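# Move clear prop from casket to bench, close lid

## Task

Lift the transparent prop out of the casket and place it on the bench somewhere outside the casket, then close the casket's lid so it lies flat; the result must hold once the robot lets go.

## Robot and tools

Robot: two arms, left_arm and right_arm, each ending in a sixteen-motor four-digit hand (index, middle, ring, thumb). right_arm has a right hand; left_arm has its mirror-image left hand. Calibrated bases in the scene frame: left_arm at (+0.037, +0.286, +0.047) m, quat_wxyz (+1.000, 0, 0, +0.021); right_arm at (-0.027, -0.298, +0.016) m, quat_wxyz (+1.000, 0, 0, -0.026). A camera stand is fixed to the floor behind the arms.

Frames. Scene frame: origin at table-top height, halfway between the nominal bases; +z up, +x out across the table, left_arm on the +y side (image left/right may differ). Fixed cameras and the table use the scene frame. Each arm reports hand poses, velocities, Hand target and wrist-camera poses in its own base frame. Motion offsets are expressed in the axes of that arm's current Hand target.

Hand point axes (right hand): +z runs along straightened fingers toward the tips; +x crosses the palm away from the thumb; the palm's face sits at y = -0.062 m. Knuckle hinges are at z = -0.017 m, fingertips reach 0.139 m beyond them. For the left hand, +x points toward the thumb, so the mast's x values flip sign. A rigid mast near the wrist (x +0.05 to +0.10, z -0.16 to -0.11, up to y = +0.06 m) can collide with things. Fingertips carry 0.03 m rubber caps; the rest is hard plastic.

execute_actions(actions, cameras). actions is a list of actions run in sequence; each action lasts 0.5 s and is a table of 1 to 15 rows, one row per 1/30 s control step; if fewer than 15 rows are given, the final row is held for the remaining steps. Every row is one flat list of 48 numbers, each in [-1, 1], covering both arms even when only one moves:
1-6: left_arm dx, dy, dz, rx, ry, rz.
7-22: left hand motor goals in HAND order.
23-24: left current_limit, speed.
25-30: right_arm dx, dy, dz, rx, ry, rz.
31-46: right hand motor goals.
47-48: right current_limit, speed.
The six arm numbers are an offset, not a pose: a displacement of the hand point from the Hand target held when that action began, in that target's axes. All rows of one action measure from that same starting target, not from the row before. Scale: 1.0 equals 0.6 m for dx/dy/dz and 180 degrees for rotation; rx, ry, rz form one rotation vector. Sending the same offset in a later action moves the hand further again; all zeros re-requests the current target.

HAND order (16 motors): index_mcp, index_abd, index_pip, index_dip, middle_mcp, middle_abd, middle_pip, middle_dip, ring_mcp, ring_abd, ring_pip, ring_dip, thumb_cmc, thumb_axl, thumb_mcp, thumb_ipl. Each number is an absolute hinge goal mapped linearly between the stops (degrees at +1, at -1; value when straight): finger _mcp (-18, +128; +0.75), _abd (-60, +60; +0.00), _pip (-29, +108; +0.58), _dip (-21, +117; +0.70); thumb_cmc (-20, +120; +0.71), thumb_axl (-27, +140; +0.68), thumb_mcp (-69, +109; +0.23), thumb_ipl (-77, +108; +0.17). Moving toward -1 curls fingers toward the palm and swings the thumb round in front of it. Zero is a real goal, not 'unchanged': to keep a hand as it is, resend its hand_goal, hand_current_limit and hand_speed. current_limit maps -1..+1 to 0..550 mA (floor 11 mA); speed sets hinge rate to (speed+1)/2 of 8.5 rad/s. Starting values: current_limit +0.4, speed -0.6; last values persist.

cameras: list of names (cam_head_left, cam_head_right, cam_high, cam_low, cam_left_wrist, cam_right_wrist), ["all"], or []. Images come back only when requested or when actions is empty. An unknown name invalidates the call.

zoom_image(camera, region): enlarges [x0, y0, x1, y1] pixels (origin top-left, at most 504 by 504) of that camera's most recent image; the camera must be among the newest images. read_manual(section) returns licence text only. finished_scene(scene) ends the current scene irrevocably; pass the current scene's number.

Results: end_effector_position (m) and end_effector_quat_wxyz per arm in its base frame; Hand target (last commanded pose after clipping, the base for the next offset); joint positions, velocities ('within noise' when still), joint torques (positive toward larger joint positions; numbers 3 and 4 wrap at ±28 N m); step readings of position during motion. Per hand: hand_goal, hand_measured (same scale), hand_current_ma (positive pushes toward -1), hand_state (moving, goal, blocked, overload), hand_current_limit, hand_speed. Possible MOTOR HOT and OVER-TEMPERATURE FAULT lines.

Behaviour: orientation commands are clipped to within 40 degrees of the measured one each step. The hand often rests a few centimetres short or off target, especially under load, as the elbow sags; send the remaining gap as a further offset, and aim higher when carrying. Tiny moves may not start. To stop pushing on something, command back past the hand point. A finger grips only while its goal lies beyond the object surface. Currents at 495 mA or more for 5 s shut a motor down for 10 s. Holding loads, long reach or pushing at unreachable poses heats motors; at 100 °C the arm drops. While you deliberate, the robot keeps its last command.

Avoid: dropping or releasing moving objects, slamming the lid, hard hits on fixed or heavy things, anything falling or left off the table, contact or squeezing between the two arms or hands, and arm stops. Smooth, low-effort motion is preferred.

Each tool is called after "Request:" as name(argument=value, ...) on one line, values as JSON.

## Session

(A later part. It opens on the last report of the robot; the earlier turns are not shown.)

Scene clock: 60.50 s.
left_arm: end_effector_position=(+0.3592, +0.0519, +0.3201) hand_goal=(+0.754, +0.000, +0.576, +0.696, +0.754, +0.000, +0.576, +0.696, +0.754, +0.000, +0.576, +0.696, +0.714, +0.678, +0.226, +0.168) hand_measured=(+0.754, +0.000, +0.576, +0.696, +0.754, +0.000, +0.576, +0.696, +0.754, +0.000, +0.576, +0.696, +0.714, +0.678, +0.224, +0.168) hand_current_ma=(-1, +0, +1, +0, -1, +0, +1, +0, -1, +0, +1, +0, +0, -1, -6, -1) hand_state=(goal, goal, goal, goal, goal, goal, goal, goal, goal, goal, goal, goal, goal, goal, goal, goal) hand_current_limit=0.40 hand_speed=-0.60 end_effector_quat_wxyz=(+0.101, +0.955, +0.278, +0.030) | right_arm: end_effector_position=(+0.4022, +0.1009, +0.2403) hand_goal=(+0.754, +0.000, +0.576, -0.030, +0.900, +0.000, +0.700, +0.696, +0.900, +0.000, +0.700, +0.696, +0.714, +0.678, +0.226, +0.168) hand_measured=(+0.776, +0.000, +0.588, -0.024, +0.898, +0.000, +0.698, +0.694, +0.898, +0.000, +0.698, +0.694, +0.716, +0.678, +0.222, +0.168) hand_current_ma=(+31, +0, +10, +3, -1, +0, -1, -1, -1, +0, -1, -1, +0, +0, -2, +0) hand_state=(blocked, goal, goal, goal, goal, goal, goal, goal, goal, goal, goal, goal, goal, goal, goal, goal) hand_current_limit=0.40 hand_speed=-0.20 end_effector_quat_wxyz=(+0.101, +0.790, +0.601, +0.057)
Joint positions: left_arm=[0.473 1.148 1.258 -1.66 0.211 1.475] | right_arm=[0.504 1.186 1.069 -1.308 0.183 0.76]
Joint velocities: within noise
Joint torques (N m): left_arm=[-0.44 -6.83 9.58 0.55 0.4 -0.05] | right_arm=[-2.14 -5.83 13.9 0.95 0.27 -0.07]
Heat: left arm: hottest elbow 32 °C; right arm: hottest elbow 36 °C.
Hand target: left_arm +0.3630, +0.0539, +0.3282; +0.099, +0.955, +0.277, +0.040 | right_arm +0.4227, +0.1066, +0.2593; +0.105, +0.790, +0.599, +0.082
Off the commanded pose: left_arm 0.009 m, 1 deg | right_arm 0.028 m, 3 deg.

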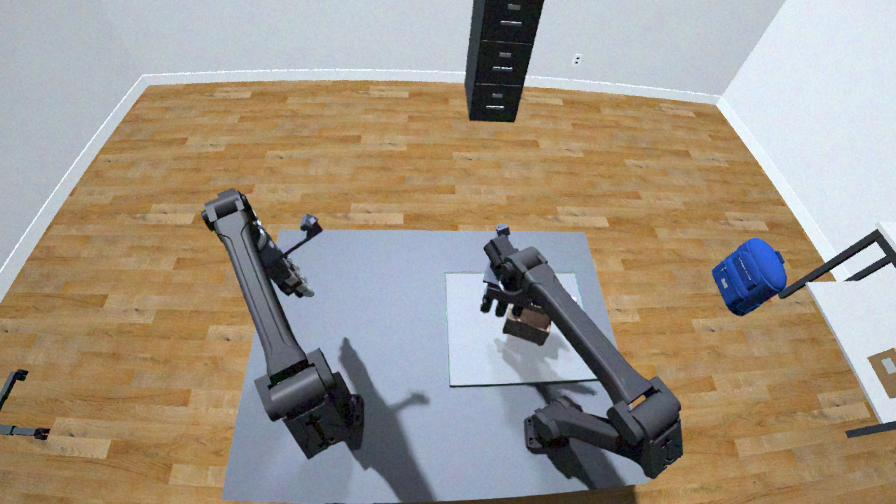

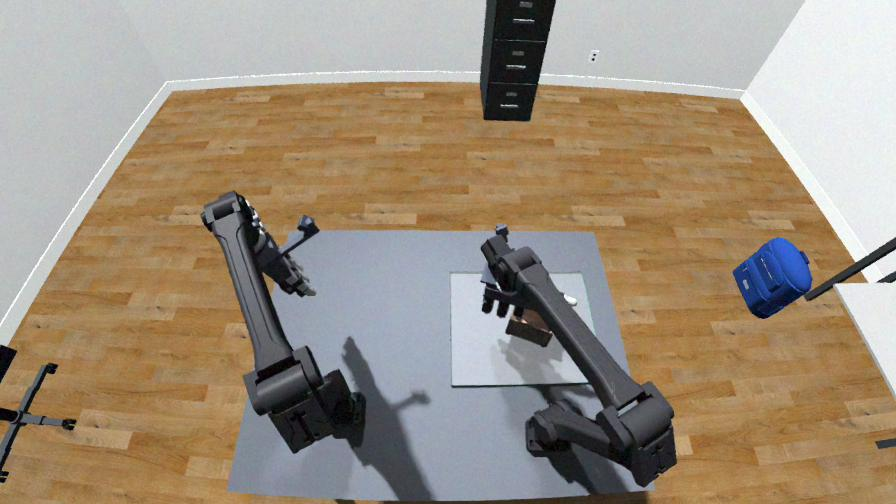

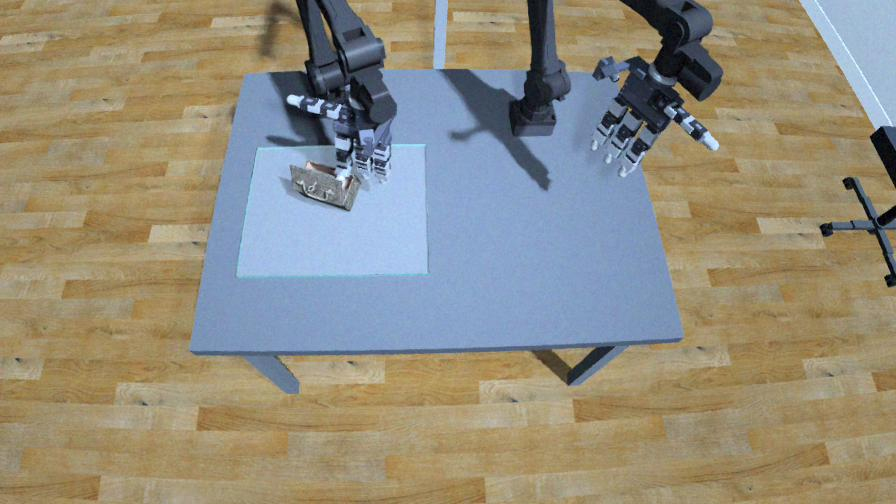

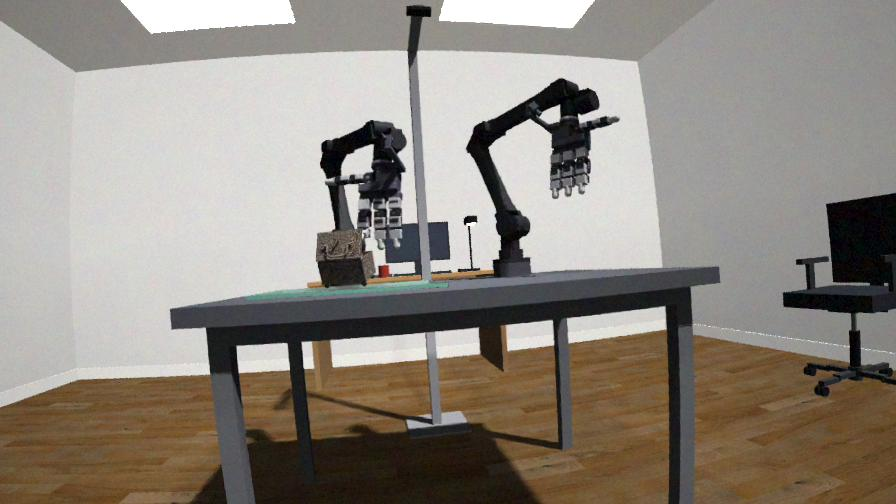

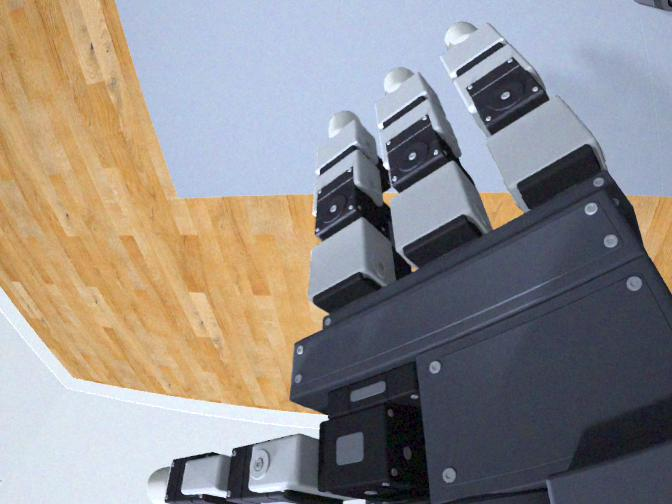

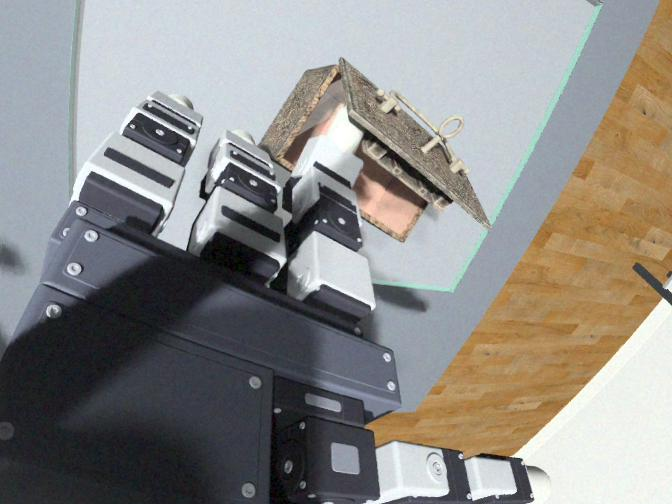

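Request:
execute_actions(actions=[[[0,0,0,0,0,0,0.754,0,0.576,0.696,0.754,0,0.576,0.696,0.754,0,0.576,0.696,0.714,0.678,0.226,0.168,0.4,-0.6,-0.004,-0.0178,-0.003,0,0,0,0.754,0,0.576,-0.03,0.9,0,0.7,0.696,0.9,0,0.7,0.696,0.714,0.678,0.226,0.168,0.4,-0.2]],[[0,0,0,0,0,0,0.754,0,0.576,0.696,0.754,0,0.576,0.696,0.754,0,0.576,0.696,0.714,0.678,0.226,0.168,0.4,-0.6,0,-0.0178,-0.003,0,0,0,0.754,0,0.576,-0.03,0.9,0,0.7,0.696,0.9,0,0.7,0.696,0.714,0.678,0.226,0.168,0.4,-0.2]]], cameras=["cam_right_wrist","cam_high","cam_low"])

Request:
zoom_image(camera="cam_low", region=[300, 200, 420, 300])

Request:
zoom_image(camera="cam_right_wrist", region=[240, 20, 480, 200])

Scene clock: 65.20 s.
left_arm: end_effector_position=(+0.3592, +0.0519, +0.3201) hand_goal=(+0.754, +0.000, +0.576, +0.696, +0.754, +0.000, +0.576, +0.696, +0.754, +0.000, +0.576, +0.696, +0.714, +0.678, +0.226, +0.168) hand_measured=(+0.754, +0.000, +0.576, +0.696, +0.754, +0.000, +0.576, +0.696, +0.754, +0.000, +0.576, +0.696, +0.714, +0.678, +0.224, +0.168) hand_current_ma=(-1, +0, +1, +0, -1, +0, +1, +0, -1, +0, +1, +0, +0, -1, -6, -1) hand_state=(goal, goal, goal, goal, goal, goal, goal, goal, goal, goal, goal, goal, goal, goal, goal, goal) hand_current_limit=0.40 hand_speed=-0.60 end_effector_quat_wxyz=(+0.101, +0.955, +0.278, +0.030) | right_arm: end_effector_position=(+0.3992, +0.1038, +0.2450) hand_goal=(+0.754, +0.000, +0.576, -0.030, +0.900, +0.000, +0.700, +0.696, +0.900, +0.000, +0.700, +0.696, +0.714, +0.678, +0.226, +0.168) hand_measured=(+0.776, +0.000, +0.588, -0.024, +0.898, +0.000, +0.698, +0.694, +0.898, +0.000, +0.698, +0.694, +0.716, +0.678, +0.222, +0.168) hand_current_ma=(+30, +0, +10, +3, -1, +0, -1, -1, -1, +0, -1, -1, +0, +0, -2, +0) hand_state=(blocked, goal, goal, goal, goal, goal, goal, goal, goal, goal, goal, goal, goal, goal, goal, goal) hand_current_limit=0.40 hand_speed=-0.20 end_effector_quat_wxyz=(+0.102, +0.791, +0.600, +0.065)
Joint positions: left_arm=[0.473 1.148 1.258 -1.66 0.211 1.475] | right_arm=[0.516 1.174 1.069 -1.308 0.185 0.775]
Joint torques (N m): left_arm=[-1.08 -7.41 9.7 0.44 0.39 -0.02] | right_arm=[-0.03 -8 10.85 0.62 0.41 0.18]
Heat: left arm: hottest elbow 32 °C; right arm: hottest elbow 37 °C.
Hand target: left_arm +0.3630, +0.0539, +0.3282; +0.099, +0.955, +0.277, +0.040 | right_arm +0.4013, +0.1101, +0.2572; +0.105, +0.790, +0.599, +0.082
Off the commanded pose: left_arm 0.009 m, 1 deg | right_arm 0.014 m, 2 deg.
Step readings (end_effector_position of left_arm | right_arm):
0: (+0.3592, +0.0519, +0.3201) | (+0.4022, +0.1009, +0.2403)
1: (+0.3592, +0.0519, +0.3201) | (+0.4022, +0.1009, +0.2403)
2: (+0.3592, +0.0519, +0.3201) | (+0.4022, +0.1009, +0.2403)
4: (+0.3592, +0.0519, +0.3201) | (+0.4022, +0.1009, +0.2403)
8: (+0.3592, +0.0519, +0.3201) | (+0.4022, +0.1009, +0.2403)
15: (+0.3592, +0.0519, +0.3201) | (+0.4022, +0.1009, +0.2403)
16: (+0.3592, +0.0519, +0.3201) | (+0.4022, +0.1009, +0.2403)
17: (+0.3592, +0.0519, +0.3201) | (+0.4022, +0.1008, +0.2403)
19: (+0.3592, +0.0519, +0.3201) | (+0.4018, +0.1014, +0.2406)
23: (+0.3592, +0.0519, +0.3201) | (+0.4005, +0.1028, +0.2429)
30: (+0.3592, +0.0519, +0.3201) | (+0.3992, +0.1040, +0.2450)
Images, in order (width x height): cam_high 896x504, cam_low 896x504, cam_right_wrist 672x504.

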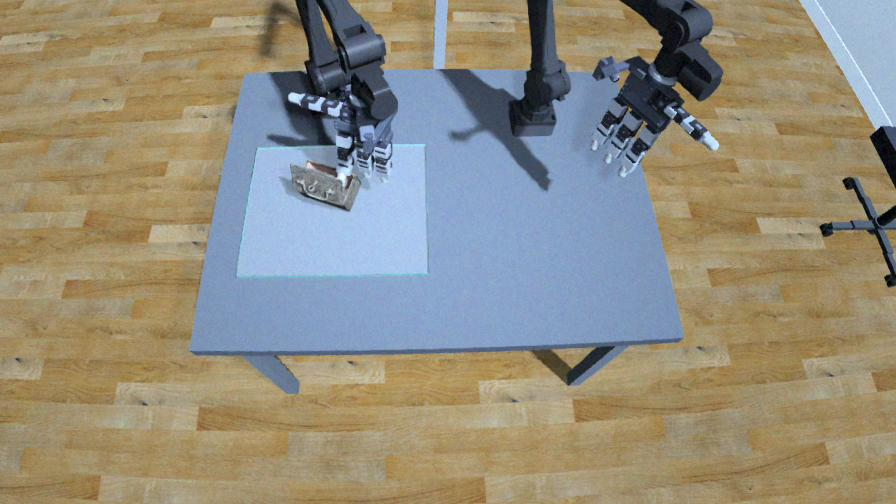

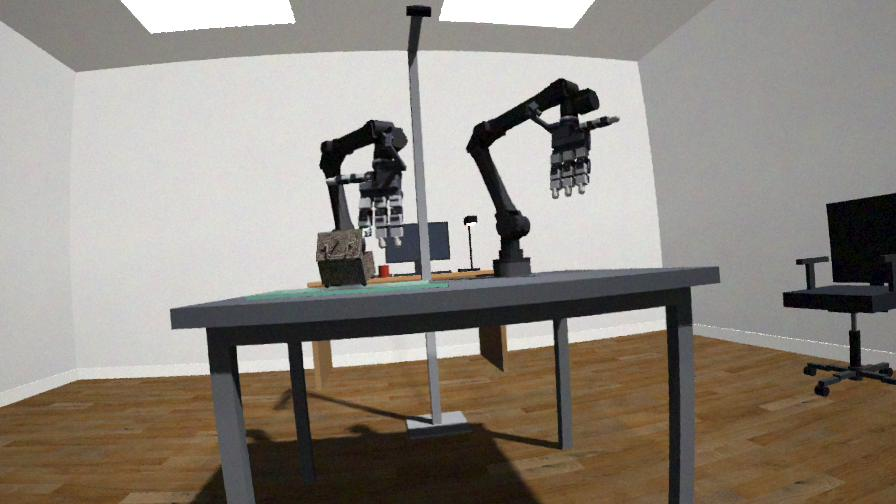

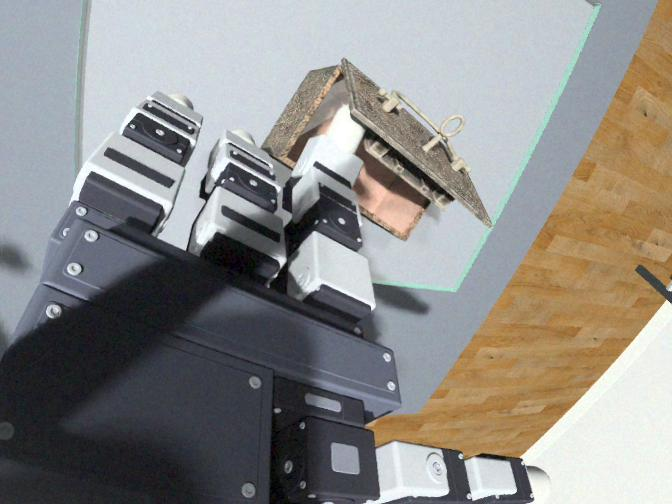

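Scaled by 4.200.

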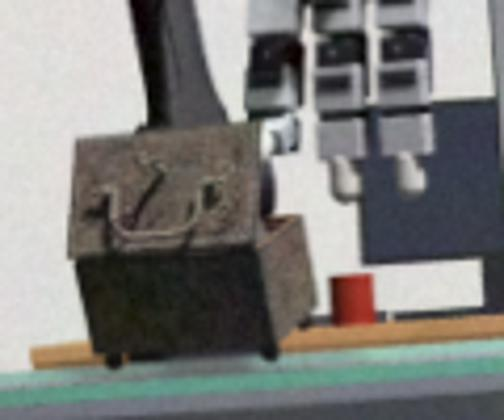

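Scaled by 2.100 from the camera's 672x504 image, which has a finer 960x720 frame.

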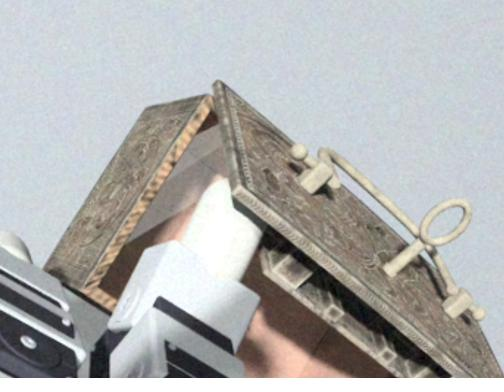

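Request:
execute_actions(actions=[[[0,0,0,0,0,0,0.754,0,0.576,0.696,0.754,0,0.576,0.696,0.754,0,0.576,0.696,0.714,0.678,0.226,0.168,0.4,-0.6,0.0,-0.0178,0.003,0,0,0,0.754,0,0.576,-0.03,0.9,0,0.7,0.696,0.9,0,0.7,0.696,0.714,0.678,0.226,0.168,0.4,-0.2]],[[0,0,0,0,0,0,0.754,0,0.576,0.696,0.754,0,0.576,0.696,0.754,0,0.576,0.696,0.714,0.678,0.226,0.168,0.4,-0.6,0,-0.0178,0.003,0,0,0,0.754,0,0.576,-0.03,0.9,0,0.7,0.696,0.9,0,0.7,0.696,0.714,0.678,0.226,0.168,0.4,-0.2]]], cameras=["cam_right_wrist","cam_high","cam_low"])

Request:
zoom_image(camera="cam_low", region=[300, 200, 420, 300])

Request:
zoom_image(camera="cam_right_wrist", region=[240, 20, 480, 200])

Scene clock: 70.17 s.
left_arm: end_effector_position=(+0.3592, +0.0519, +0.3201) hand_goal=(+0.754, +0.000, +0.576, +0.696, +0.754, +0.000, +0.576, +0.696, +0.754, +0.000, +0.576, +0.696, +0.714, +0.678, +0.226, +0.168) hand_measured=(+0.754, +0.000, +0.576, +0.696, +0.754, +0.000, +0.576, +0.696, +0.754, +0.000, +0.576, +0.696, +0.714, +0.678, +0.224, +0.168) hand_current_ma=(-1, +0, +1, +0, -1, +0, +1, +0, -1, +0, +1, +0, +0, -1, -6, -1) hand_state=(goal, goal, goal, goal, goal, goal, goal, goal, goal, goal, goal, goal, goal, goal, goal, goal) hand_current_limit=0.40 hand_speed=-0.60 end_effector_quat_wxyz=(+0.101, +0.955, +0.278, +0.030) | right_arm: end_effector_position=(+0.3837, +0.1116, +0.2455) hand_goal=(+0.754, +0.000, +0.576, -0.030, +0.900, +0.000, +0.700, +0.696, +0.900, +0.000, +0.700, +0.696, +0.714, +0.678, +0.226, +0.168) hand_measured=(+0.766, +0.000, +0.582, -0.026, +0.898, +0.000, +0.698, +0.694, +0.898, +0.000, +0.698, +0.694, +0.716, +0.678, +0.222, +0.168) hand_current_ma=(+12, +0, +4, +2, -1, +0, -1, -1, -1, +0, -1, -1, +0, +0, -2, +0) hand_state=(goal, goal, goal, goal, goal, goal, goal, goal, goal, goal, goal, goal, goal, goal, goal, goal) hand_current_limit=0.40 hand_speed=-0.20 end_effector_quat_wxyz=(+0.104, +0.791, +0.599, +0.072)
Joint positions: left_arm=[0.473 1.148 1.258 -1.66 0.211 1.475] | right_arm=[0.562 1.142 1.042 -1.308 0.194 0.82]
Joint torques (N m): left_arm=[-1.03 -7.24 9.52 0.42 0.39 0.01] | right_arm=[-0.21 -7.36 9.2 0.88 0.41 0.18]
Heat: left arm: hottest elbow 32 °C; right arm: hottest elbow 37 °C.
Hand target: left_arm +0.3630, +0.0539, +0.3282; +0.099, +0.955, +0.277, +0.040 | right_arm +0.3824, +0.1154, +0.2480; +0.105, +0.790, +0.599, +0.082
Off the commanded pose: left_arm 0.009 m, 1 deg | right_arm 0.005 m, 1 deg.
Step readings (end_effector_position of left_arm | right_arm):
0: (+0.3592, +0.0519, +0.3201) | (+0.3992, +0.1038, +0.2450)
1: (+0.3592, +0.0519, +0.3201) | (+0.3991, +0.1038, +0.2450)
2: (+0.3592, +0.0519, +0.3201) | (+0.3990, +0.1040, +0.2453)
4: (+0.3592, +0.0519, +0.3201) | (+0.3983, +0.1051, +0.2462)
8: (+0.3592, +0.0519, +0.3201) | (+0.3956, +0.1088, +0.2495)
15: (+0.3592, +0.0519, +0.3201) | (+0.3939, +0.1091, +0.2508)
16: (+0.3592, +0.0519, +0.3201) | (+0.3939, +0.1092, +0.2508)
17: (+0.3592, +0.0519, +0.3201) | (+0.3934, +0.1094, +0.2504)
19: (+0.3592, +0.0519, +0.3201) | (+0.3912, +0.1099, +0.2493)
23: (+0.3592, +0.0519, +0.3201) | (+0.3854, +0.1112, +0.2460)
30: (+0.3592, +0.0519, +0.3201) | (+0.3837, +0.1117, +0.2455)
Images, in order (width x height): cam_high 896x504, cam_low 896x504, cam_right_wrist 672x504.

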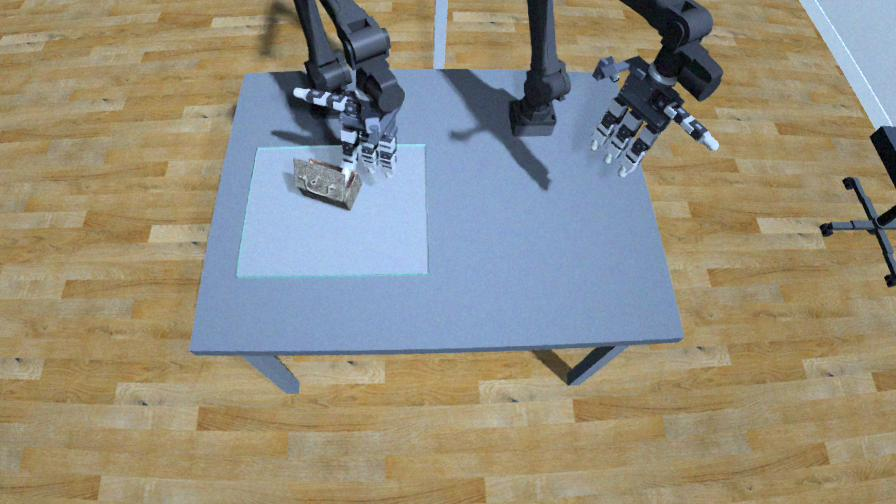

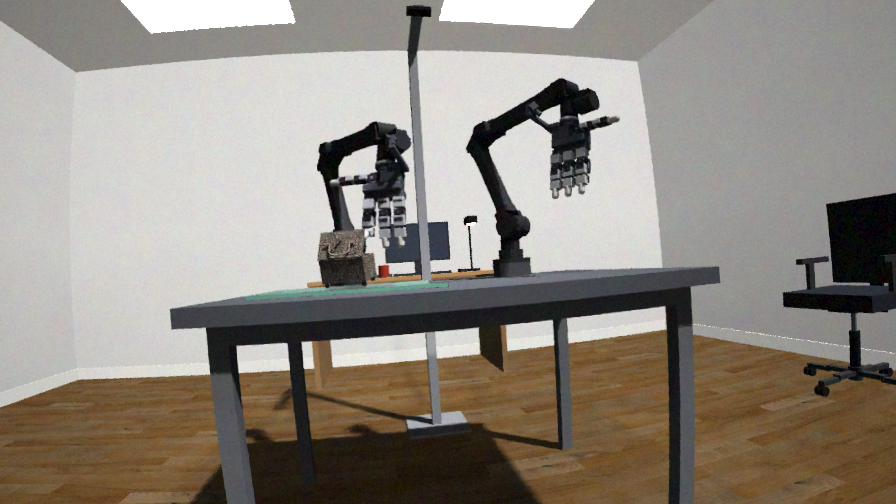

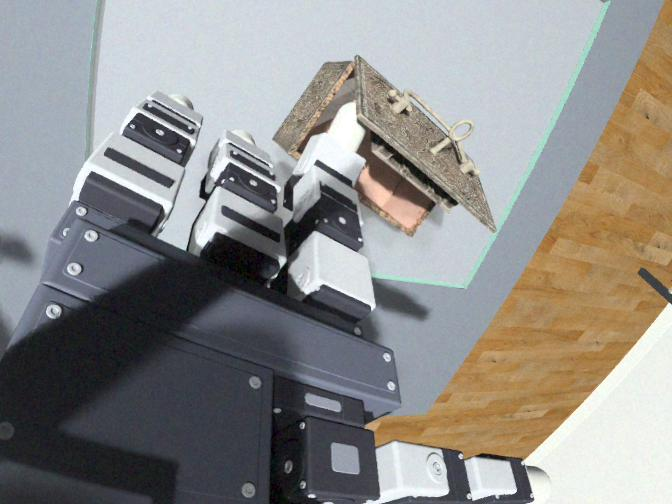

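Scaled by 4.200.

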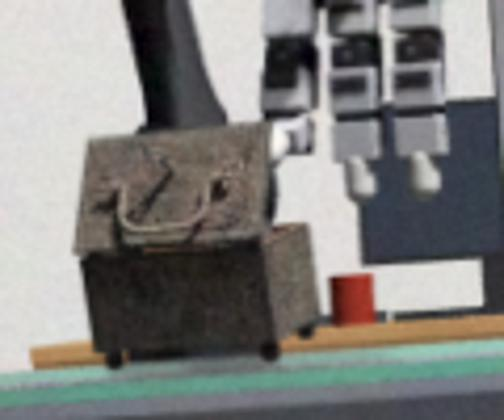

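Scaled by 2.100 from the camera's 672x504 image, which has a finer 960x720 frame.

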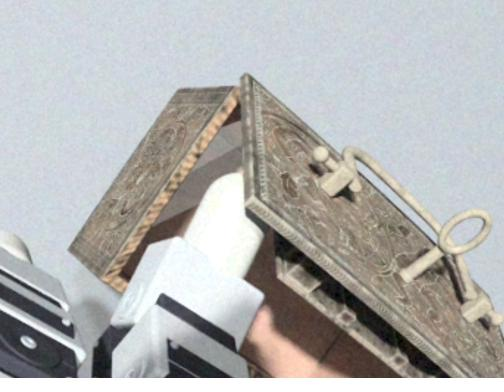

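Request:
execute_actions(actions=[[[0,0,0,0,0,0,0.754,0,0.576,0.696,0.754,0,0.576,0.696,0.754,0,0.576,0.696,0.714,0.678,0.226,0.168,0.4,-0.6,0.0,-0.0178,0.003,0,0,0,0.754,0,0.576,-0.03,0.9,0,0.7,0.696,0.9,0,0.7,0.696,0.714,0.678,0.226,0.168,0.4,-0.2]],[[0,0,0,0,0,0,0.754,0,0.576,0.696,0.754,0,0.576,0.696,0.754,0,0.576,0.696,0.714,0.678,0.226,0.168,0.4,-0.6,0,-0.0178,0.003,0,0,0,0.754,0,0.576,-0.03,0.9,0,0.7,0.696,0.9,0,0.7,0.696,0.714,0.678,0.226,0.168,0.4,-0.2]]], cameras=["cam_right_wrist","cam_high","cam_low"])

Request:
zoom_image(camera="cam_low", region=[300, 200, 420, 300])

Request:
zoom_image(camera="cam_right_wrist", region=[260, 20, 500, 200])

Request:
zoom_image(camera="cam_high", region=[270, 120, 410, 240])

Scene clock: 73.93 s.
left_arm: end_effector_position=(+0.3592, +0.0519, +0.3201) hand_goal=(+0.754, +0.000, +0.576, +0.696, +0.754, +0.000, +0.576, +0.696, +0.754, +0.000, +0.576, +0.696, +0.714, +0.678, +0.226, +0.168) hand_measured=(+0.754, +0.000, +0.576, +0.696, +0.754, +0.000, +0.576, +0.696, +0.754, +0.000, +0.576, +0.696, +0.714, +0.678, +0.224, +0.168) hand_current_ma=(-1, +0, +1, +0, -1, +0, +1, +0, -1, +0, +1, +0, +0, -1, -6, -1) hand_state=(goal, goal, goal, goal, goal, goal, goal, goal, goal, goal, goal, goal, goal, goal, goal, goal) hand_current_limit=0.40 hand_speed=-0.60 end_effector_quat_wxyz=(+0.101, +0.955, +0.278, +0.030) | right_arm: end_effector_position=(+0.3638, +0.1177, +0.2356) hand_goal=(+0.754, +0.000, +0.576, -0.030, +0.900, +0.000, +0.700, +0.696, +0.900, +0.000, +0.700, +0.696, +0.714, +0.678, +0.226, +0.168) hand_measured=(+0.774, -0.002, +0.582, -0.026, +0.898, +0.000, +0.698, +0.694, +0.898, +0.000, +0.698, +0.694, +0.716, +0.678, +0.222, +0.168) hand_current_ma=(+24, +0, +5, +2, -1, +0, -1, -1, -1, +0, -1, -1, +0, +0, -2, +0) hand_state=(goal, goal, goal, goal, goal, goal, goal, goal, goal, goal, goal, goal, goal, goal, goal, goal) hand_current_limit=0.40 hand_speed=-0.20 end_effector_quat_wxyz=(+0.103, +0.790, +0.600, +0.070)
Joint positions: left_arm=[0.473 1.148 1.258 -1.66 0.211 1.475] | right_arm=[0.613 1.111 0.995 -1.304 0.2 0.87]
Joint torques (N m): left_arm=[-0.97 -7.12 9.52 0.58 0.39 0.02] | right_arm=[-0.26 -6.77 9.2 0.91 0.5 0.19]
Heat: left arm: hottest elbow 32 °C; right arm: hottest elbow 37 °C.
Hand target: left_arm +0.3630, +0.0539, +0.3282; +0.099, +0.955, +0.277, +0.040 | right_arm +0.3635, +0.1208, +0.2389; +0.105, +0.790, +0.599, +0.082
Off the commanded pose: left_arm 0.009 m, 1 deg | right_arm 0.005 m, 1 deg.
Step readings (end_effector_position of left_arm | right_arm):
0: (+0.3592, +0.0519, +0.3201) | (+0.3837, +0.1116, +0.2455)
1: (+0.3592, +0.0519, +0.3201) | (+0.3837, +0.1116, +0.2455)
2: (+0.3592, +0.0519, +0.3201) | (+0.3832, +0.1119, +0.2451)
4: (+0.3592, +0.0519, +0.3201) | (+0.3812, +0.1128, +0.2442)
8: (+0.3592, +0.0519, +0.3201) | (+0.3756, +0.1140, +0.2416)
15: (+0.3592, +0.0519, +0.3201) | (+0.3738, +0.1146, +0.2408)
16: (+0.3592, +0.0519, +0.3201) | (+0.3737, +0.1147, +0.2408)
17: (+0.3592, +0.0519, +0.3201) | (+0.3732, +0.1148, +0.2404)
19: (+0.3592, +0.0519, +0.3201) | (+0.3712, +0.1159, +0.2395)
23: (+0.3592, +0.0519, +0.3201) | (+0.3657, +0.1170, +0.2365)
30: (+0.3592, +0.0519, +0.3201) | (+0.3638, +0.1177, +0.2356)
Images, in order (width x height): cam_high 896x504, cam_low 896x504, cam_right_wrist 672x504.

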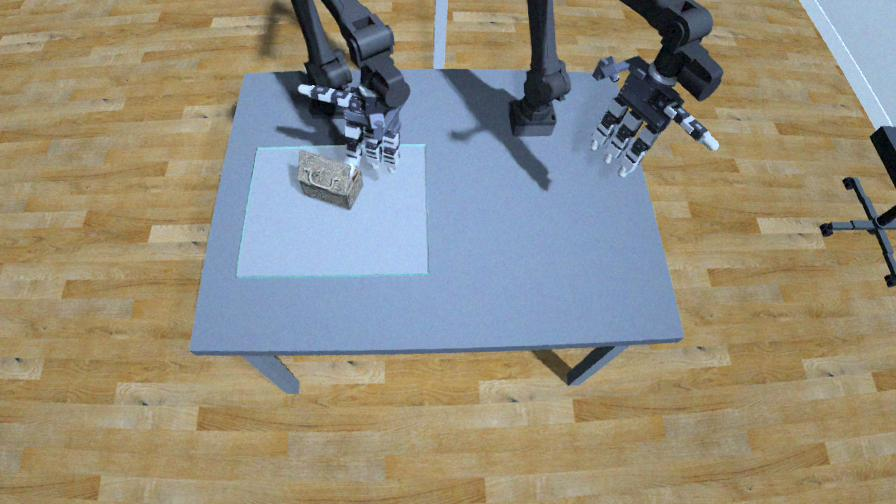

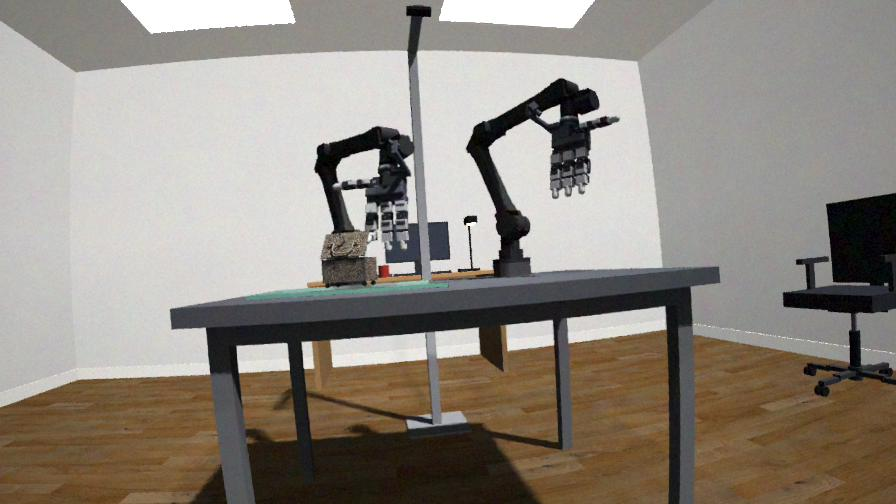

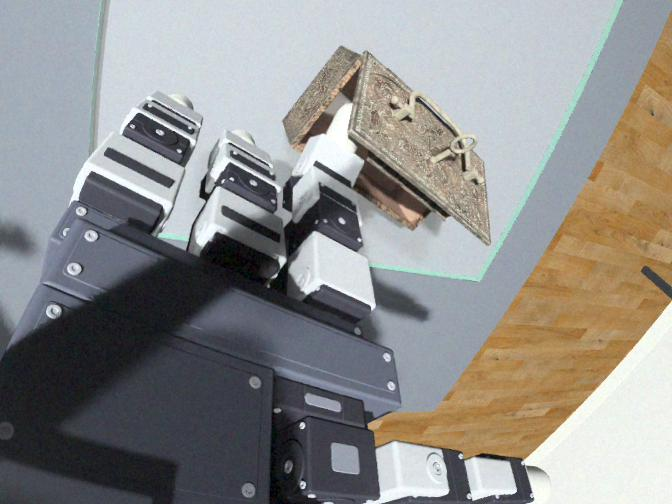

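Scaled by 4.200.

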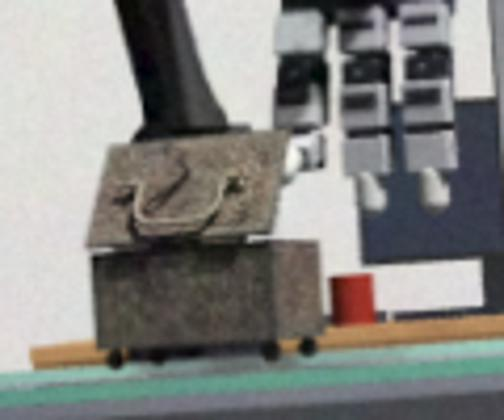

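Scaled by 2.100 from the camera's 672x504 image, which has a finer 960x720 frame.

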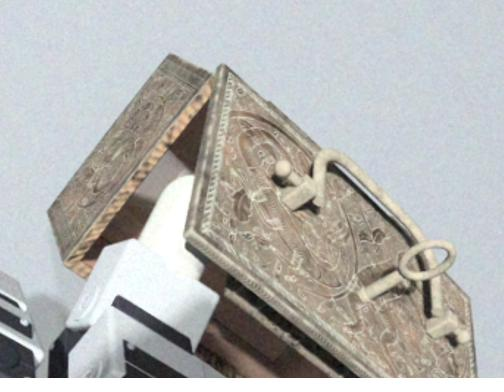

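Scaled by 3.600.

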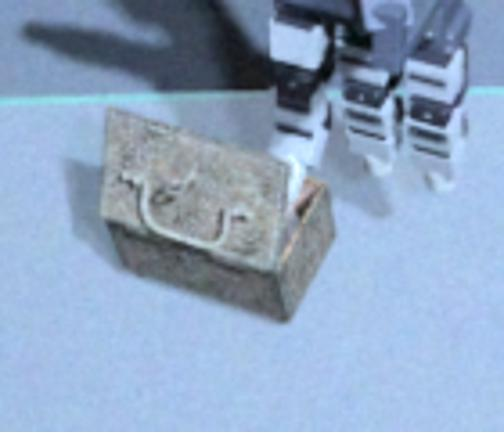

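Request:
execute_actions(actions=[[[0,0,0,0,0,0,0.754,0,0.576,0.696,0.754,0,0.576,0.696,0.754,0,0.576,0.696,0.714,0.678,0.226,0.168,0.4,-0.6,0.0,-0.019,0.02,0,0,0,0.754,0,0.576,-0.03,0.9,0,0.7,0.696,0.9,0,0.7,0.696,0.714,0.678,0.226,0.168,0.4,-0.2]]], cameras=["cam_right_wrist","cam_low"])

Request:
zoom_image(camera="cam_low", region=[300, 200, 420, 300])

Request:
zoom_image(camera="cam_right_wrist", region=[260, 20, 500, 200])

Scene clock: 76.87 s.
left_arm: end_effector_position=(+0.3592, +0.0519, +0.3201) hand_goal=(+0.754, +0.000, +0.576, +0.696, +0.754, +0.000, +0.576, +0.696, +0.754, +0.000, +0.576, +0.696, +0.714, +0.678, +0.226, +0.168) hand_measured=(+0.754, +0.000, +0.576, +0.696, +0.754, +0.000, +0.576, +0.696, +0.754, +0.000, +0.576, +0.696, +0.714, +0.678, +0.224, +0.168) hand_current_ma=(-1, +0, +1, +0, -1, +0, +1, +0, -1, +0, +1, +0, +0, -1, -6, -1) hand_state=(goal, goal, goal, goal, goal, goal, goal, goal, goal, goal, goal, goal, goal, goal, goal, goal) hand_current_limit=0.40 hand_speed=-0.60 end_effector_quat_wxyz=(+0.101, +0.955, +0.278, +0.030) | right_arm: end_effector_position=(+0.3568, +0.1187, +0.2236) hand_goal=(+0.754, +0.000, +0.576, -0.030, +0.900, +0.000, +0.700, +0.696, +0.900, +0.000, +0.700, +0.696, +0.714, +0.678, +0.226, +0.168) hand_measured=(+0.760, +0.002, +0.576, -0.032, +0.898, +0.000, +0.698, +0.694, +0.898, +0.000, +0.698, +0.694, +0.716, +0.678, +0.222, +0.168) hand_current_ma=(+4, +1, +0, -1, -1, +0, -1, -1, -1, +0, -1, -1, +0, +0, -2, +0) hand_state=(goal, goal, goal, goal, goal, goal, goal, goal, goal, goal, goal, goal, goal, goal, goal, goal) hand_current_limit=0.40 hand_speed=-0.20 end_effector_quat_wxyz=(+0.105, +0.791, +0.599, +0.071)
Joint positions: left_arm=[0.473 1.148 1.258 -1.66 0.211 1.475] | right_arm=[0.632 1.102 0.955 -1.276 0.208 0.892]
Joint torques (N m): left_arm=[-1.61 -6.53 9.8 0.5 0.42 -0.03] | right_arm=[-0.03 -6.53 8.83 1.09 0.36 0.17]
Heat: left arm: hottest elbow 32 °C; right arm: hottest elbow 37 °C.
Hand target: left_arm +0.3630, +0.0539, +0.3282; +0.099, +0.955, +0.277, +0.040 | right_arm +0.3559, +0.1229, +0.2242; +0.105, +0.790, +0.599, +0.082
Off the commanded pose: left_arm 0.009 m, 1 deg | right_arm 0.004 m, 1 deg.
Step readings (end_effector_position of left_arm | right_arm):
0: (+0.3592, +0.0519, +0.3201) | (+0.3637, +0.1176, +0.2356)
1: (+0.3592, +0.0519, +0.3201) | (+0.3637, +0.1176, +0.2355)
2: (+0.3592, +0.0519, +0.3201) | (+0.3637, +0.1177, +0.2350)
4: (+0.3592, +0.0519, +0.3201) | (+0.3624, +0.1186, +0.2323)
8: (+0.3592, +0.0519, +0.3201) | (+0.3579, +0.1186, +0.2242)
15: (+0.3592, +0.0519, +0.3201) | (+0.3568, +0.1188, +0.2236)
Images, in order (width x height): cam_low 896x504, cam_right_wrist 672x504.

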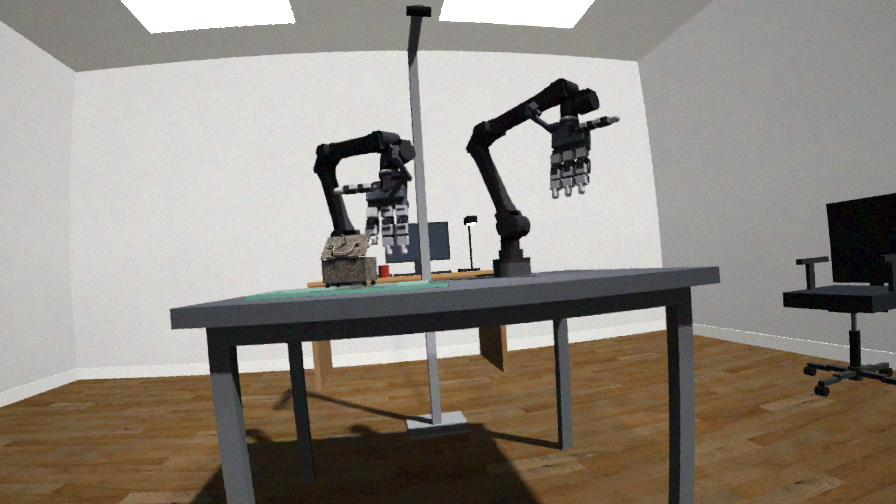

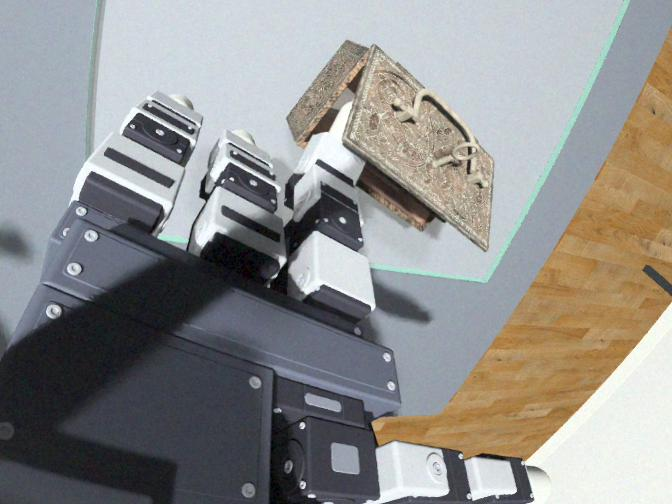

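Scaled by 4.200.

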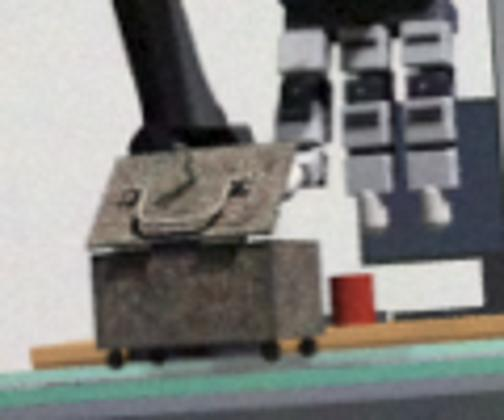

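Scaled by 2.100 from the camera's 672x504 image, which has a finer 960x720 frame.

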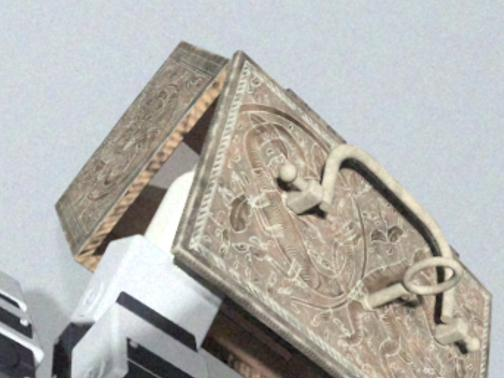

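Request:
execute_actions(actions=[[[0,0,0,0,0,0,0.754,0,0.576,0.696,0.754,0,0.576,0.696,0.754,0,0.576,0.696,0.714,0.678,0.226,0.168,0.4,-0.6,0.0,-0.0228,0.0077,0,0,0,0.754,0,0.576,-0.03,0.9,0,0.7,0.696,0.9,0,0.7,0.696,0.714,0.678,0.226,0.168,0.4,-0.2]],[[0,0,0,0,0,0,0.754,0,0.576,0.696,0.754,0,0.576,0.696,0.754,0,0.576,0.696,0.714,0.678,0.226,0.168,0.4,-0.6,0,-0.0252,0.0105,0,0,0,0.754,0,0.576,-0.03,0.9,0,0.7,0.696,0.9,0,0.7,0.696,0.714,0.678,0.226,0.168,0.4,-0.2]],[[0,0,0,0,0,0,0.754,0,0.576,0.696,0.754,0,0.576,0.696,0.754,0,0.576,0.696,0.714,0.678,0.226,0.168,0.4,-0.6,0,-0.0467,-0.0195,0,0,0,0.754,0,0.576,-0.03,0.9,0,0.7,0.696,0.9,0,0.7,0.696,0.714,0.678,0.226,0.168,0.4,-0.2]]], cameras=["cam_right_wrist","cam_low"])

Request:
zoom_image(camera="cam_right_wrist", region=[280, 0, 520, 180])

Scene clock: 82.90 s.
left_arm: end_effector_position=(+0.3592, +0.0519, +0.3201) hand_goal=(+0.754, +0.000, +0.576, +0.696, +0.754, +0.000, +0.576, +0.696, +0.754, +0.000, +0.576, +0.696, +0.714, +0.678, +0.226, +0.168) hand_measured=(+0.754, +0.000, +0.576, +0.696, +0.754, +0.000, +0.576, +0.696, +0.754, +0.000, +0.576, +0.696, +0.714, +0.678, +0.224, +0.168) hand_current_ma=(-1, +0, +1, +0, -1, +0, +1, +0, -1, +0, +1, +0, +0, -1, -6, -1) hand_state=(goal, goal, goal, goal, goal, goal, goal, goal, goal, goal, goal, goal, goal, goal, goal, goal) hand_current_limit=0.40 hand_speed=-0.60 end_effector_quat_wxyz=(+0.101, +0.955, +0.278, +0.030) | right_arm: end_effector_position=(+0.3087, +0.1384, +0.2109) hand_goal=(+0.754, +0.000, +0.576, -0.030, +0.900, +0.000, +0.700, +0.696, +0.900, +0.000, +0.700, +0.696, +0.714, +0.678, +0.226, +0.168) hand_measured=(+0.754, +0.004, +0.574, -0.032, +0.898, +0.000, +0.698, +0.694, +0.898, +0.000, +0.698, +0.694, +0.716, +0.678, +0.222, +0.168) hand_current_ma=(+0, +1, -1, -1, -1, +0, -1, -1, -1, +0, -1, -1, +1, +0, -2, +0) hand_state=(goal, goal, goal, goal, goal, goal, goal, goal, goal, goal, goal, goal, goal, goal, goal, goal) hand_current_limit=0.40 hand_speed=-0.20 end_effector_quat_wxyz=(+0.105, +0.790, +0.598, +0.086)
Joint positions: left_arm=[0.473 1.148 1.258 -1.66 0.211 1.475] | right_arm=[0.794 1.028 0.868 -1.269 0.232 1.053]
Joint torques (N m): left_arm=[-1.2 -6.65 9.7 0.47 0.44 -0.05] | right_arm=[0.03 -5.3 8.99 -0.05 0.38 0.22]
Heat: left arm: hottest elbow 33 °C; right arm: hottest elbow 36 °C.
Hand target: left_arm +0.3630, +0.0539, +0.3282; +0.099, +0.955, +0.277, +0.040 | right_arm +0.3029, +0.1378, +0.2101; +0.105, +0.790, +0.599, +0.082
Off the commanded pose: left_arm 0.009 m, 1 deg | right_arm 0.006 m, 0 deg.
Step readings (end_effector_position of left_arm | right_arm):
0: (+0.3592, +0.0519, +0.3201) | (+0.3568, +0.1186, +0.2236)
1: (+0.3592, +0.0519, +0.3201) | (+0.3567, +0.1186, +0.2237)
2: (+0.3592, +0.0519, +0.3201) | (+0.3563, +0.1191, +0.2233)
4: (+0.3592, +0.0519, +0.3201) | (+0.3543, +0.1201, +0.2229)
8: (+0.3592, +0.0519, +0.3201) | (+0.3493, +0.1219, +0.2209)
15: (+0.3592, +0.0519, +0.3201) | (+0.3484, +0.1220, +0.2210)
16: (+0.3592, +0.0519, +0.3201) | (+0.3483, +0.1221, +0.2209)
17: (+0.3592, +0.0519, +0.3201) | (+0.3480, +0.1221, +0.2204)
19: (+0.3592, +0.0519, +0.3201) | (+0.3457, +0.1231, +0.2190)
23: (+0.3592, +0.0519, +0.3201) | (+0.3396, +0.1254, +0.2164)
30: (+0.3592, +0.0519, +0.3201) | (+0.3384, +0.1255, +0.2166)
31: (+0.3592, +0.0519, +0.3201) | (+0.3382, +0.1253, +0.2166)
32: (+0.3592, +0.0519, +0.3201) | (+0.3373, +0.1257, +0.2168)
34: (+0.3592, +0.0519, +0.3201) | (+0.3325, +0.1284, +0.2172)
38: (+0.3592, +0.0519, +0.3201) | (+0.3169, +0.1378, +0.2144)
45: (+0.3592, +0.0519, +0.3201) | (+0.3096, +0.1390, +0.2110)
Images, in order (width x height): cam_low 896x504, cam_right_wrist 672x504.

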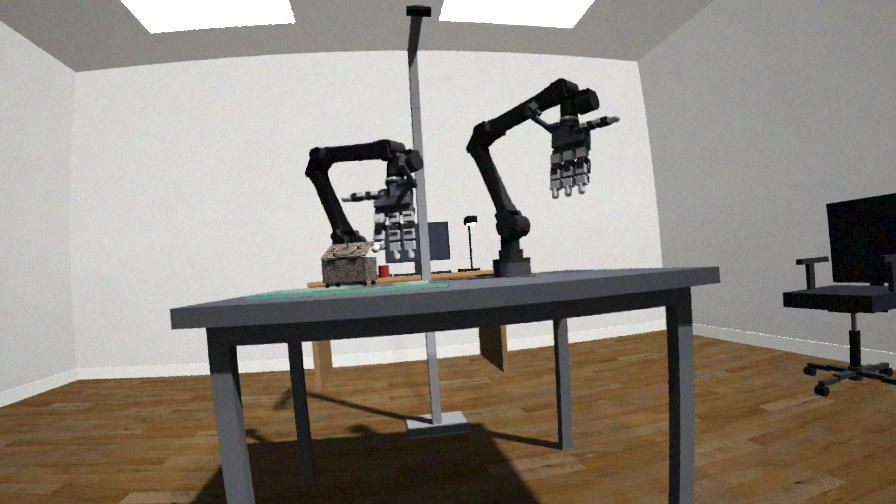

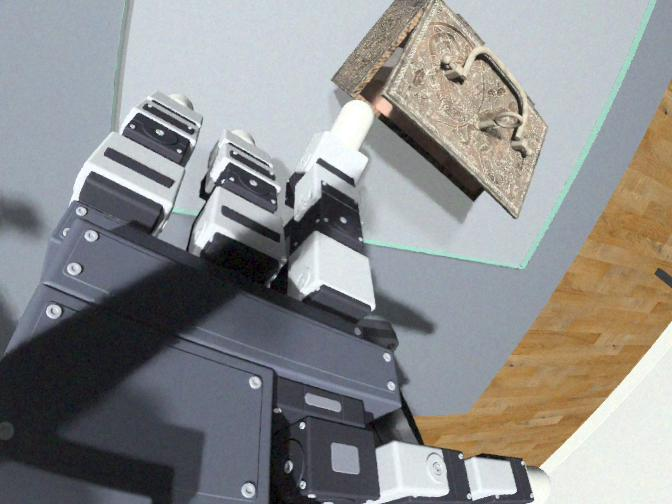

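Scaled by 2.100 from the camera's 672x504 image, which has a finer 960x720 frame.

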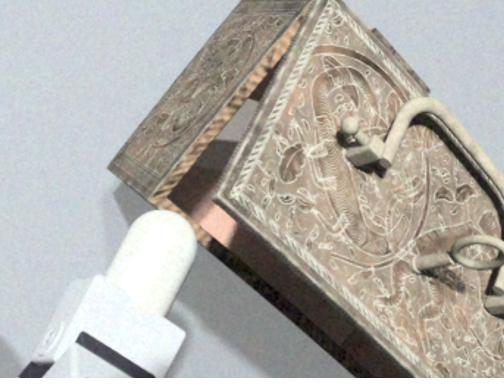

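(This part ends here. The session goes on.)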